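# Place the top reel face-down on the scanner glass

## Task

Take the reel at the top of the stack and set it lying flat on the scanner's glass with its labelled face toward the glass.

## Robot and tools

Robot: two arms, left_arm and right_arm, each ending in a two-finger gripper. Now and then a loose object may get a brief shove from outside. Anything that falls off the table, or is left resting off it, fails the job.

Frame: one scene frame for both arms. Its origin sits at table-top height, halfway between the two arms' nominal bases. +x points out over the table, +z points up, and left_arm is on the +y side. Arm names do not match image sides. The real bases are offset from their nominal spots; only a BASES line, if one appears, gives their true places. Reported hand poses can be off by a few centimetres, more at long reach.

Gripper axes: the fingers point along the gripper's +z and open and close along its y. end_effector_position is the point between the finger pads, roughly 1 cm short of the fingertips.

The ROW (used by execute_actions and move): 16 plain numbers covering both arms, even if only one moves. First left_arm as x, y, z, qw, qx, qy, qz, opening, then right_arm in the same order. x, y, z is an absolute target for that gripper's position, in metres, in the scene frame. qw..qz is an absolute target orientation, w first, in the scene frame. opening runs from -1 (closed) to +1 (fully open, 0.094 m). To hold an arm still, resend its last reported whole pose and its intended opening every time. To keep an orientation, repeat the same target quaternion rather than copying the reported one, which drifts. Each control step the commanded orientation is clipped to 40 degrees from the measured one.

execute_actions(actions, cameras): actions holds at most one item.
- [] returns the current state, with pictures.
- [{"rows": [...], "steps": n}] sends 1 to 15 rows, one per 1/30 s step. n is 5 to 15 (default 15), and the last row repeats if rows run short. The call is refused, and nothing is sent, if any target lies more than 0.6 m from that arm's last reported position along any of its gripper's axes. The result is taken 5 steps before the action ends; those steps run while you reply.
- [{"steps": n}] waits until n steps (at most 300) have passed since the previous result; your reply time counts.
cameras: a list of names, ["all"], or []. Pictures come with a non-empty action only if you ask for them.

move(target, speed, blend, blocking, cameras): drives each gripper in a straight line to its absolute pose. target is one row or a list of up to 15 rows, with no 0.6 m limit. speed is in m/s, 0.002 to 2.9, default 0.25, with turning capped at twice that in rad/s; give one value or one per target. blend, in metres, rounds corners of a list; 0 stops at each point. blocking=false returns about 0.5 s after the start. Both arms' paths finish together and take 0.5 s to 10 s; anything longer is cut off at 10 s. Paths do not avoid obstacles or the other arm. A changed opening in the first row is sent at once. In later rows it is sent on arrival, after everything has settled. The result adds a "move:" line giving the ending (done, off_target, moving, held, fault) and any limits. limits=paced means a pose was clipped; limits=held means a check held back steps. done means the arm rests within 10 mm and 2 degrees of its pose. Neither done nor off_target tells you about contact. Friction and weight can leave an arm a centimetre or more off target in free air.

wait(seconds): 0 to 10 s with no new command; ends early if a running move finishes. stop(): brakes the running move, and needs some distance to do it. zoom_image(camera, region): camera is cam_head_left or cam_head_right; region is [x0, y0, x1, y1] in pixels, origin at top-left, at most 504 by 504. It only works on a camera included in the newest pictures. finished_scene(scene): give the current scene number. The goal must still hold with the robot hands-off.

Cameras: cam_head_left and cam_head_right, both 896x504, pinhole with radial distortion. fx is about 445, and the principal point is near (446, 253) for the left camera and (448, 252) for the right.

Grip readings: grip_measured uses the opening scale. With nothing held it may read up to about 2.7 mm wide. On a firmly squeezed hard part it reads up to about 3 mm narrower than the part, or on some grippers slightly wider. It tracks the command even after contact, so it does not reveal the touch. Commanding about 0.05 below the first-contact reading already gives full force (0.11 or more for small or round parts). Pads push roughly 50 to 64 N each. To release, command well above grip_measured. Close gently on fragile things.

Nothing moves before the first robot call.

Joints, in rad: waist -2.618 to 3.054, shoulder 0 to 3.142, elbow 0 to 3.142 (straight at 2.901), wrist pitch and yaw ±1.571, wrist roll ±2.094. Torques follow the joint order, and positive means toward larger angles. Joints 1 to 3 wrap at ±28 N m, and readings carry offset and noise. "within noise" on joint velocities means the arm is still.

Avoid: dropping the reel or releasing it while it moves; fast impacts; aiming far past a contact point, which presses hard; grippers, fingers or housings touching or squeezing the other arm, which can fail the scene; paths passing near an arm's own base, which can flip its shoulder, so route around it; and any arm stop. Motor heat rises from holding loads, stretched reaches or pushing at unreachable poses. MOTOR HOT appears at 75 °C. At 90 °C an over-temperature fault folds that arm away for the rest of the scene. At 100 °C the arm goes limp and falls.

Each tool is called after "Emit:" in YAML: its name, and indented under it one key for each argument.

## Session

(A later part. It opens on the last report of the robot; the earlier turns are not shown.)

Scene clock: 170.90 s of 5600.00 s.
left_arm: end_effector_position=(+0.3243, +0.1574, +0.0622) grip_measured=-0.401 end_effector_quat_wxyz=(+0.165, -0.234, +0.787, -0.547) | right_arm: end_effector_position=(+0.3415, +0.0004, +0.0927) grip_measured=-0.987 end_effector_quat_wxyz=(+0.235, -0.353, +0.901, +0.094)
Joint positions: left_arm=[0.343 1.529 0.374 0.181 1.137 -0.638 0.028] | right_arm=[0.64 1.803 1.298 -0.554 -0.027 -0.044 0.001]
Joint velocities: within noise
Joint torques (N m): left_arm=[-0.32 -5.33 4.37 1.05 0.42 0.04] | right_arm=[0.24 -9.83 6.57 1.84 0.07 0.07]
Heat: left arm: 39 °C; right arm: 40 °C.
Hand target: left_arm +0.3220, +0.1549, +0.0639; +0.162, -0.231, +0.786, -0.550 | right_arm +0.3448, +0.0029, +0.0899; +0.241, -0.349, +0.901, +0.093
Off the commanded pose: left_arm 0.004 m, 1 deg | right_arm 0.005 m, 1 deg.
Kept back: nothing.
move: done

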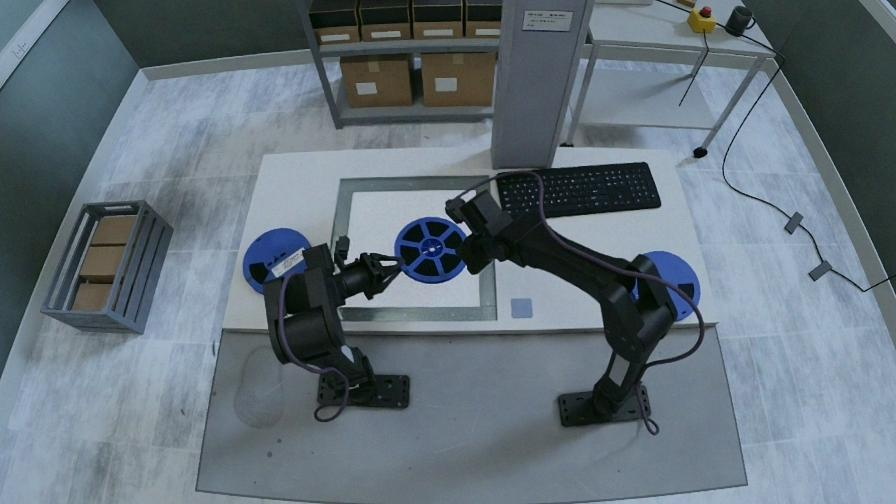

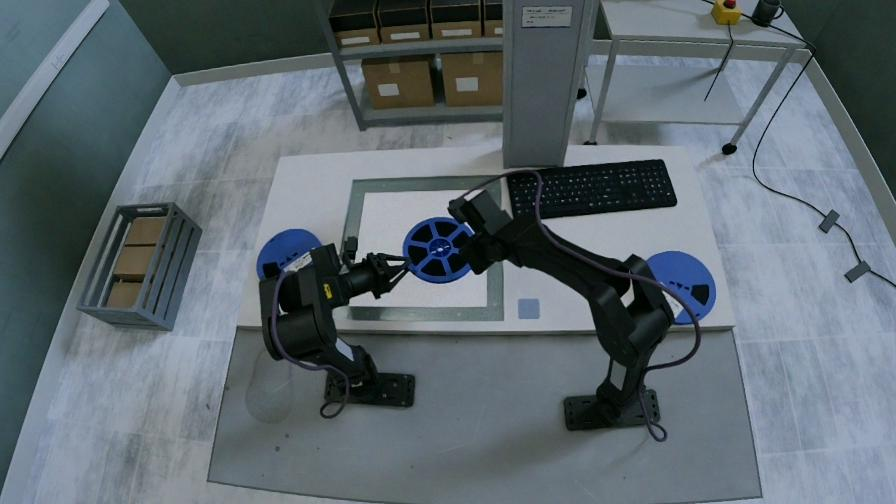

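Emit:
move:
  target: [0.322,0.155,0.064,0.1615,-0.2306,0.7860,-0.5504,-0.4,0.348,0.005,0.060,0.2414,-0.3484,0.9009,0.0934,-1]
  speed: 0.03
  cameras: []

Emit:
move:
  target: [0.322,0.155,0.064,0.1615,-0.2306,0.7860,-0.5504,-0.4,0.348,0.005,0.050,0.2414,-0.3484,0.9009,0.0934,-1]
  speed: 0.02

Emit:
zoom_image:
  camera: "cam_head_left"
  region: [350, 200, 530, 320]

Emit:
zoom_image:
  camera: "cam_head_right"
  region: [350, 200, 530, 320]

Scene clock: 172.50 s of 5600.00 s.
left_arm: end_effector_position=(+0.3243, +0.1574, +0.0622) grip_measured=-0.401 end_effector_quat_wxyz=(+0.165, -0.234, +0.787, -0.547) | right_arm: end_effector_position=(+0.3452, +0.0035, +0.0655) grip_measured=-0.987 end_effector_quat_wxyz=(+0.238, -0.353, +0.900, +0.094)
Joint positions: left_arm=[0.343 1.529 0.374 0.181 1.137 -0.638 0.028] | right_arm=[0.64 1.849 1.24 -0.444 -0.027 -0.044 0.001]
Joint velocities: within noise
Joint torques (N m): left_arm=[-0.32 -5.33 4.37 1.05 0.42 0.04] | right_arm=[0.17 -9.72 6.2 1.89 0.07 0.07]
Heat: left arm: 39 °C; right arm: 40 °C.
Hand target: left_arm +0.3220, +0.1550, +0.0639; +0.162, -0.231, +0.786, -0.550 | right_arm +0.3479, +0.0049, +0.0601; +0.241, -0.349, +0.901, +0.093
Off the commanded pose: left_arm 0.004 m, 1 deg | right_arm 0.006 m, 1 deg.
Kept back: nothing.
move: done
No camera images: "cameras" was empty.

Scene clock: 173.37 s of 5600.00 s.
left_arm: end_effector_position=(+0.3243, +0.1574, +0.0622) grip_measured=-0.401 end_effector_quat_wxyz=(+0.164, -0.234, +0.787, -0.547) | right_arm: end_effector_position=(+0.3464, +0.0045, +0.0575) grip_measured=-0.987 end_effector_quat_wxyz=(+0.242, -0.353, +0.899, +0.096)
Joint positions: left_arm=[0.343 1.529 0.374 0.18 1.137 -0.638 0.028] | right_arm=[0.64 1.862 1.218 -0.402 -0.027 -0.044 0.001]
Joint velocities: within noise
Joint torques (N m): left_arm=[-0.31 -5.33 4.36 1.05 0.42 0.04] | right_arm=[0.17 -9.58 5.96 1.87 0.07 0.07]
Heat: left arm: 39 °C; right arm: 40 °C.
Hand target: left_arm +0.3220, +0.1549, +0.0639; +0.161, -0.231, +0.786, -0.550 | right_arm +0.3478, +0.0049, +0.0501; +0.241, -0.349, +0.901, +0.093
Off the commanded pose: left_arm 0.004 m, 1 deg | right_arm 0.008 m, 1 deg.
Kept back: nothing.
move: done

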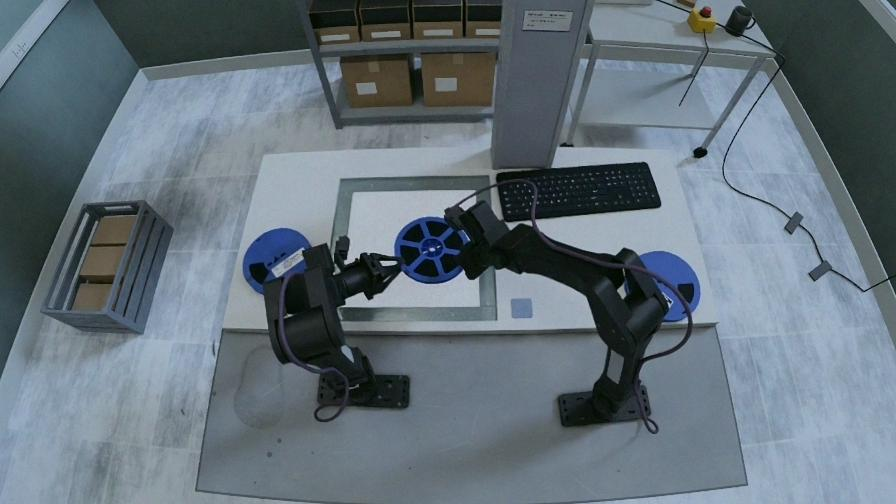

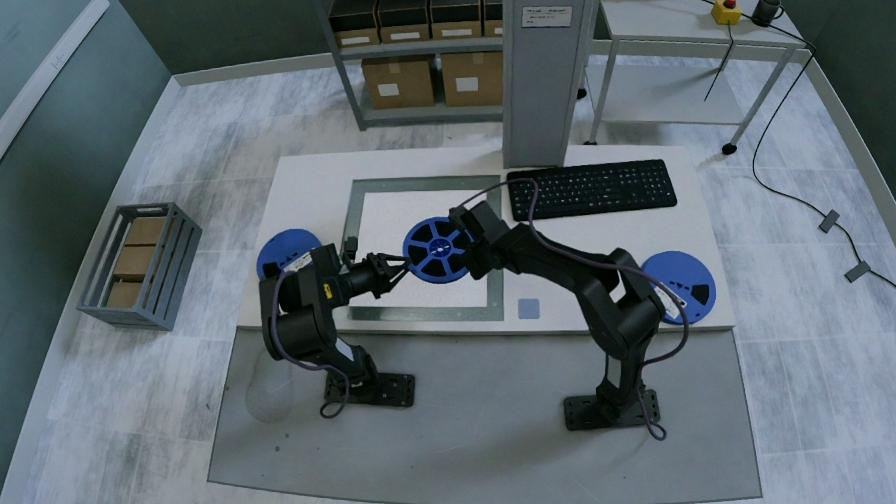

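Scaled by 2.800 from the camera's 896x504 image, which has a finer 1280x720 frame.

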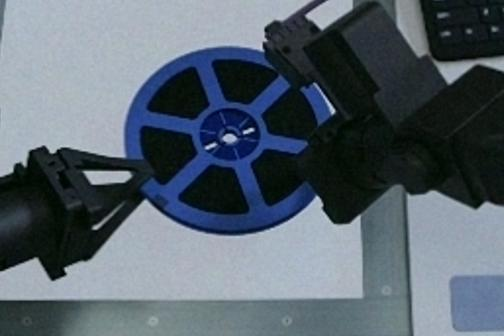

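Scaled by 2.800 from the camera's 896x504 image, which has a finer 1280x720 frame.

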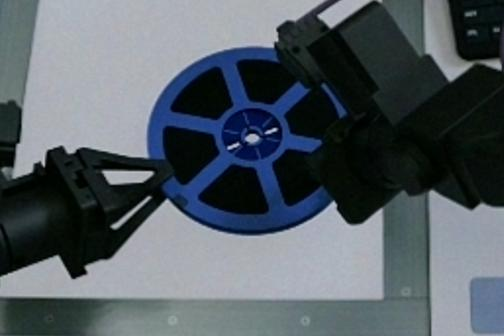

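Emit:
move:
  target: [0.322,0.155,0.064,0.1615,-0.2306,0.7860,-0.5504,-0.4,0.348,0.005,0.042,0.2414,-0.3484,0.9009,0.0934,-1]
  speed: 0.02
  cameras: []

Emit:
move:
  target: [0.322,0.155,0.064,0.1615,-0.2306,0.7860,-0.5504,-0.4,0.348,0.005,0.034,0.2414,-0.3484,0.9009,0.0934,-1]
  speed: 0.02

Emit:
zoom_image:
  camera: "cam_head_left"
  region: [350, 200, 530, 320]

Scene clock: 174.30 s of 5600.00 s.
left_arm: end_effector_position=(+0.3243, +0.1574, +0.0621) grip_measured=-0.401 end_effector_quat_wxyz=(+0.165, -0.234, +0.787, -0.547) | right_arm: end_effector_position=(+0.3489, +0.0066, +0.0562) grip_measured=-0.987 end_effector_quat_wxyz=(+0.251, -0.352, +0.896, +0.099)
Joint positions: left_arm=[0.343 1.529 0.374 0.18 1.137 -0.638 0.028] | right_arm=[0.64 1.864 1.204 -0.366 -0.027 -0.044 0.001]
Joint velocities: within noise
Joint torques (N m): left_arm=[-0.31 -5.33 4.36 1.05 0.42 0.04] | right_arm=[0.1 -8.73 5.75 1.83 0.06 0.06]
Heat: left arm: 39 °C; right arm: 40 °C.
Hand target: left_arm +0.3220, +0.1549, +0.0639; +0.161, -0.231, +0.786, -0.550 | right_arm +0.3477, +0.0048, +0.0424; +0.241, -0.349, +0.901, +0.093
Off the commanded pose: left_arm 0.004 m, 1 deg | right_arm 0.014 m, 1 deg.
Kept back: nothing.
move: off_target (right_arm)
No camera images: "cameras" was empty.

Scene clock: 175.03 s of 5600.00 s.
left_arm: end_effector_position=(+0.3243, +0.1575, +0.0620) grip_measured=-0.401 end_effector_quat_wxyz=(+0.165, -0.234, +0.787, -0.546) | right_arm: end_effector_position=(+0.3532, +0.0101, +0.0556) grip_measured=-0.987 end_effector_quat_wxyz=(+0.264, -0.351, +0.893, +0.103)
Joint positions: left_arm=[0.343 1.529 0.374 0.18 1.136 -0.638 0.028] | right_arm=[0.64 1.869 1.193 -0.321 -0.027 -0.044 0.001]
Joint velocities: within noise
Joint torques (N m): left_arm=[-0.32 -5.33 4.37 1.04 0.43 0.03] | right_arm=[0.14 -8.21 5.2 1.71 0.06 0.07]
Heat: left arm: 39 °C; right arm: 40 °C.
Hand target: left_arm +0.3220, +0.1549, +0.0639; +0.161, -0.231, +0.786, -0.550 | right_arm +0.3474, +0.0045, +0.0346; +0.241, -0.349, +0.901, +0.093
Off the commanded pose: left_arm 0.004 m, 1 deg | right_arm 0.023 m, 3 deg.
Kept back: nothing.
move: off_target (right_arm)

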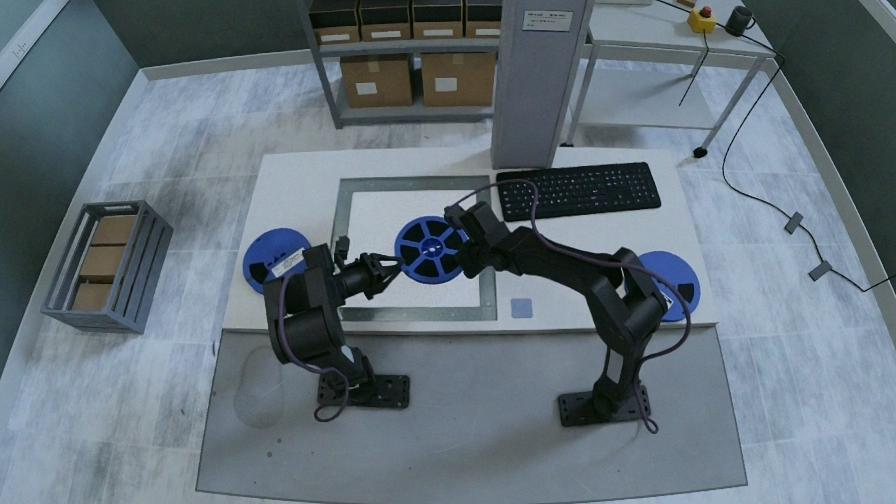

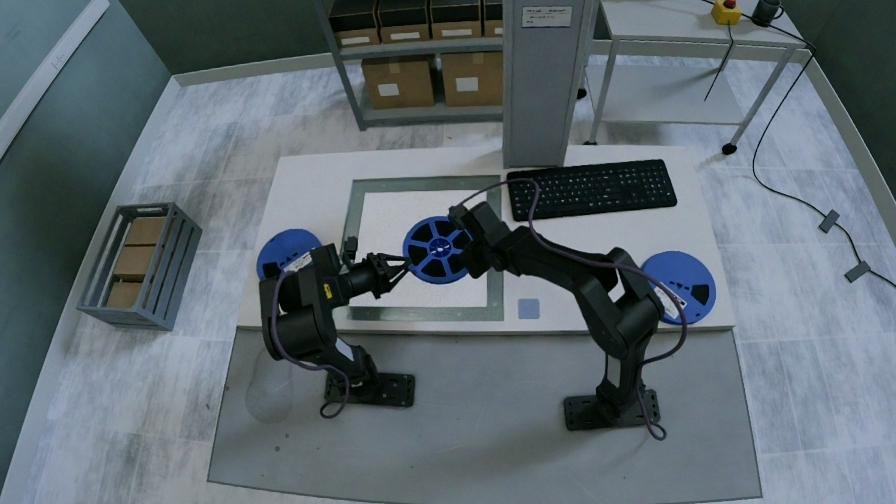

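Scaled by 2.800 from the camera's 896x504 image, which has a finer 1280x720 frame.

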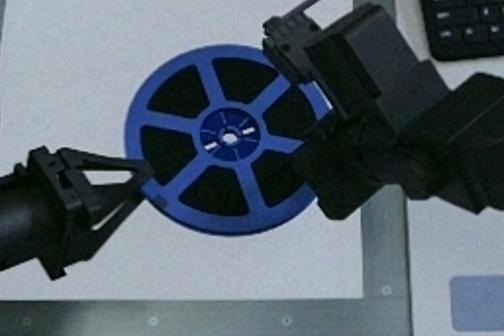

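Emit:
move:
  target:
    - [0.322,0.155,0.066,0.1615,-0.2306,0.7860,-0.5504,-0.4,0.342,0.000,0.022,0.2414,-0.3484,0.9009,0.0934,-1]
    - [0.289,0.206,0.070,0.1615,-0.2306,0.7860,-0.5504,-0.4,0.342,0.000,0.022,0.2414,-0.3484,0.9009,0.0934,-1]
  speed: 0.05

Emit:
zoom_image:
  camera: "cam_head_left"
  region: [350, 200, 530, 320]

Emit:
zoom_image:
  camera: "cam_head_right"
  region: [350, 200, 530, 320]

Scene clock: 177.50 s of 5600.00 s.
left_arm: end_effector_position=(+0.2841, +0.2024, +0.0657) grip_measured=-0.401 end_effector_quat_wxyz=(+0.155, -0.235, +0.789, -0.546) | right_arm: end_effector_position=(+0.3578, +0.0140, +0.0534) grip_measured=-0.987 end_effector_quat_wxyz=(+0.289, -0.348, +0.885, +0.111)
Joint positions: left_arm=[0.641 1.602 0.544 -0.667 1.202 0.151 0.028] | right_arm=[0.64 1.868 1.147 -0.221 -0.027 -0.044 0.001]
Joint velocities: within noise
Joint torques (N m): left_arm=[0.43 -3.64 6.05 0.16 0.53 0.15] | right_arm=[0.14 -8.46 4.15 1.34 0.09 0.07]
Heat: left arm: 39 °C; right arm: 40 °C.
Hand target: left_arm +0.2890, +0.2060, +0.0700; +0.162, -0.231, +0.786, -0.550 | right_arm +0.3416, -0.0004, +0.0236; +0.242, -0.348, +0.901, +0.093
Off the commanded pose: left_arm 0.007 m, 1 deg | right_arm 0.038 m, 6 deg.
Kept back: nothing.
move: off_target (right_arm)

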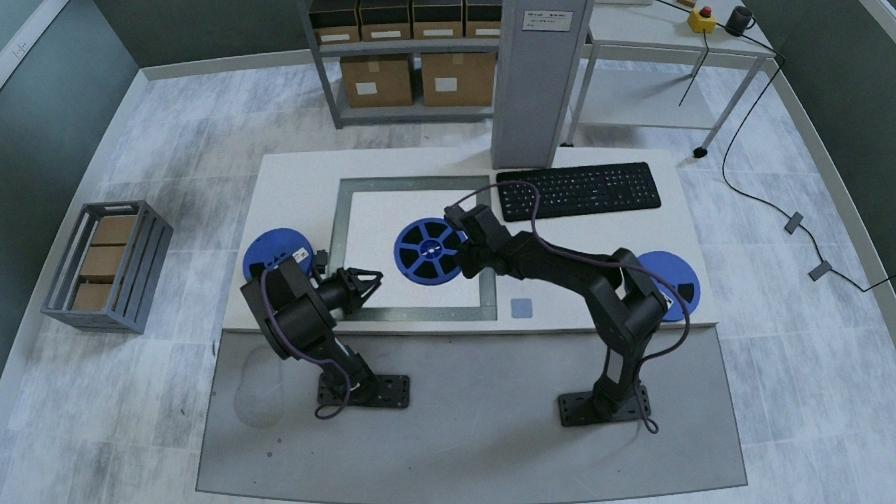

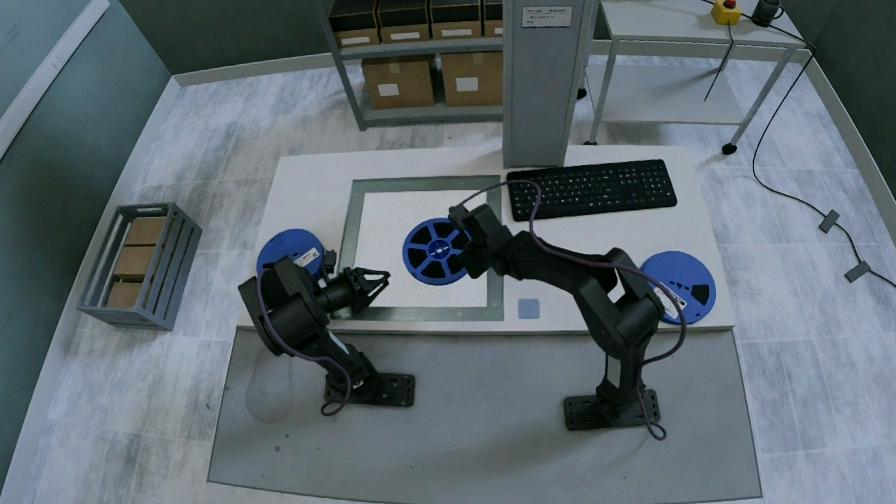

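Scaled by 2.800 from the camera's 896x504 image, which has a finer 1280x720 frame.

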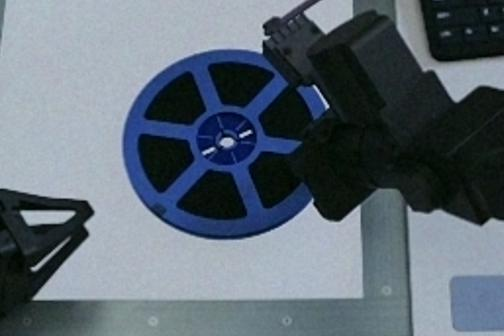

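Scaled by 2.800 from the camera's 896x504 image, which has a finer 1280x720 frame.

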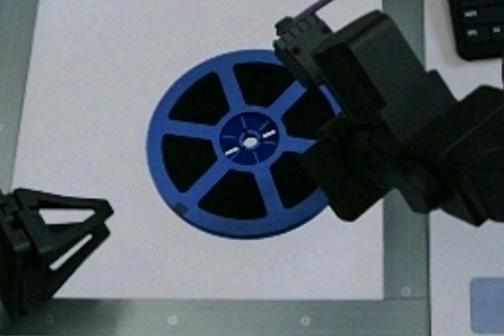

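Emit:
move:
  target:
    - [0.289,0.206,0.070,0.1615,-0.2306,0.7860,-0.5504,-0.4,0.356,0.012,0.075,0.275,-0.349,0.890,0.106,-1]
    - [0.289,0.206,0.070,0.1615,-0.2306,0.7860,-0.5504,-0.4,0.345,0.003,0.16,0.2414,-0.3484,0.9009,0.0934,-1]
  speed: 0.06

Emit:
zoom_image:
  camera: "cam_head_left"
  region: [350, 200, 530, 320]

Scene clock: 184.10 s of 5600.00 s.
left_arm: end_effector_position=(+0.2831, +0.2018, +0.0658) grip_measured=-0.401 end_effector_quat_wxyz=(+0.153, -0.235, +0.789, -0.547) | right_arm: end_effector_position=(+0.3431, +0.0017, +0.1336) grip_measured=-0.987 end_effector_quat_wxyz=(+0.217, -0.355, +0.905, +0.087)
Joint positions: left_arm=[0.641 1.603 0.545 -0.677 1.202 0.16 0.028] | right_arm=[0.64 1.815 1.496 -0.781 -0.027 -0.044 0.001]
Joint velocities: within noise
Joint torques (N m): left_arm=[0.36 -3.77 6.09 0.1 0.53 0.11] | right_arm=[0.27 -14.82 9.51 1.36 0.08 0.06]
Heat: left arm: 38 °C; right arm: 42 °C.
Hand target: left_arm +0.2888, +0.2060, +0.0700; +0.162, -0.231, +0.786, -0.550 | right_arm +0.3447, +0.0028, +0.1595; +0.241, -0.348, +0.901, +0.094
Off the commanded pose: left_arm 0.008 m, 1 deg | right_arm 0.027 m, 3 deg.
Kept back: nothing.
move: off_target (right_arm)

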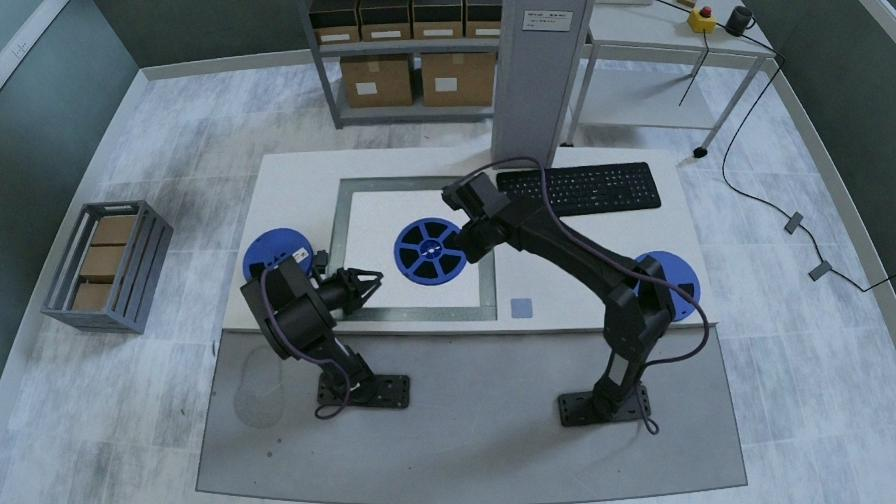

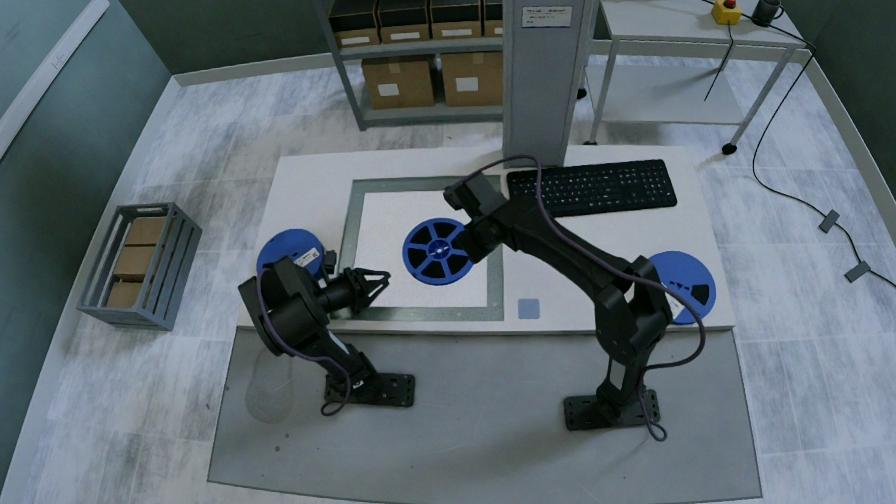

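Scaled by 2.800 from the camera's 896x504 image, which has a finer 1280x720 frame.

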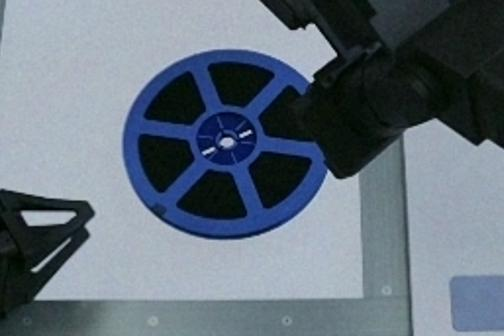

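Emit:
move:
  target: [0.289,0.206,0.070,0.1615,-0.2306,0.7860,-0.5504,-0.4,0.31,-0.14,0.26,0.2472,-0.2854,0.9228,0.0765,-1]
  speed: 0.25

Emit:
zoom_image:
  camera: "cam_head_left"
  region: [330, 170, 530, 330]

Emit:
zoom_image:
  camera: "cam_head_right"
  region: [330, 170, 530, 330]

Scene clock: 185.87 s of 5600.00 s.
left_arm: end_effector_position=(+0.2830, +0.2017, +0.0658) grip_measured=-0.401 end_effector_quat_wxyz=(+0.153, -0.235, +0.789, -0.547) | right_arm: end_effector_position=(+0.3131, -0.1407, +0.2478) grip_measured=-0.987 end_effector_quat_wxyz=(+0.237, -0.280, +0.928, +0.070)
Joint positions: left_arm=[0.641 1.603 0.545 -0.677 1.202 0.16 0.028] | right_arm=[0.346 1.454 1.56 -1.185 -0.085 -0.163 0.001]
Joint velocities: within noise
Joint torques (N m): left_arm=[0.38 -3.78 6.09 0.1 0.53 0.11] | right_arm=[-0.13 -7.87 8.79 1.42 -0.22 -0.12]
Heat: left arm: 38 °C; right arm: 42 °C.
Hand target: left_arm +0.2888, +0.2059, +0.0700; +0.162, -0.231, +0.786, -0.550 | right_arm +0.3099, -0.1401, +0.2597; +0.247, -0.285, +0.923, +0.076
Off the commanded pose: left_arm 0.008 m, 1 deg | right_arm 0.013 m, 2 deg.
Kept back: nothing.
move: off_target (right_arm)

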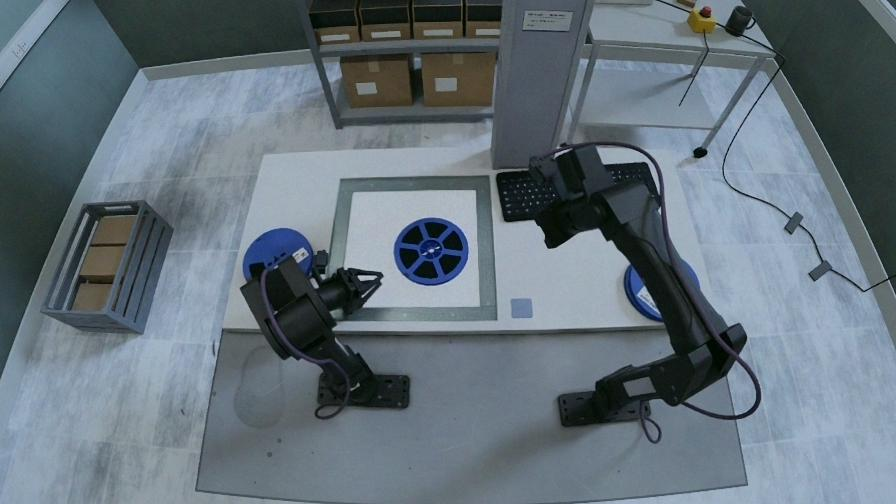

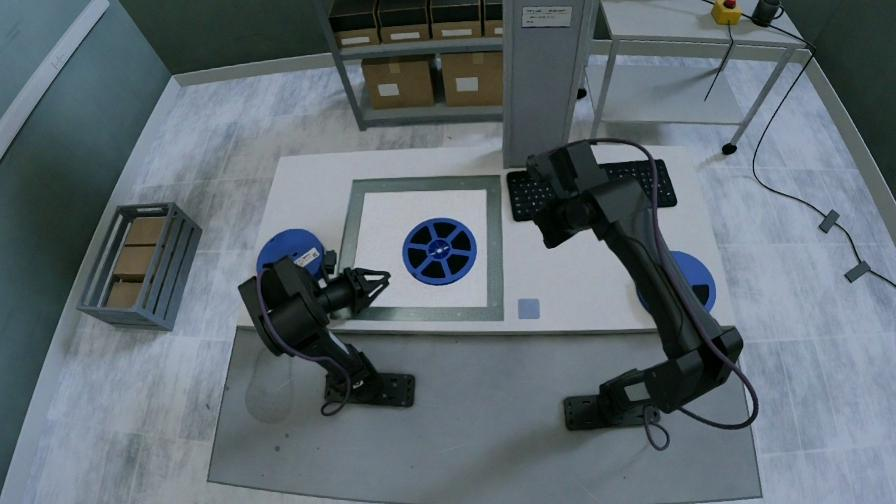

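Scaled by 2.520 from the camera's 896x504 image, which has a finer 1280x720 frame.

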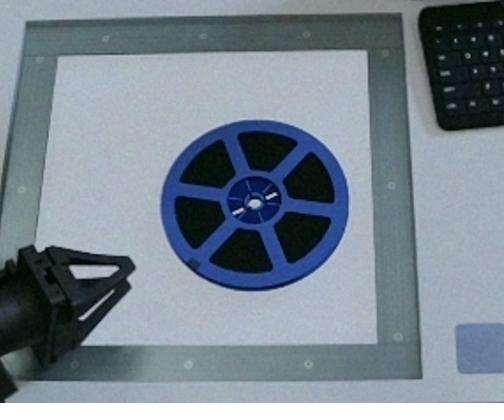

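Scaled by 2.520 from the camera's 896x504 image, which has a finer 1280x720 frame.

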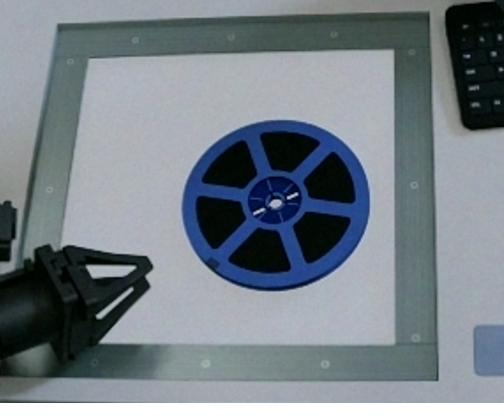

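Emit:
finished_scene:
  scene: 1

The scene is finished: the task was done.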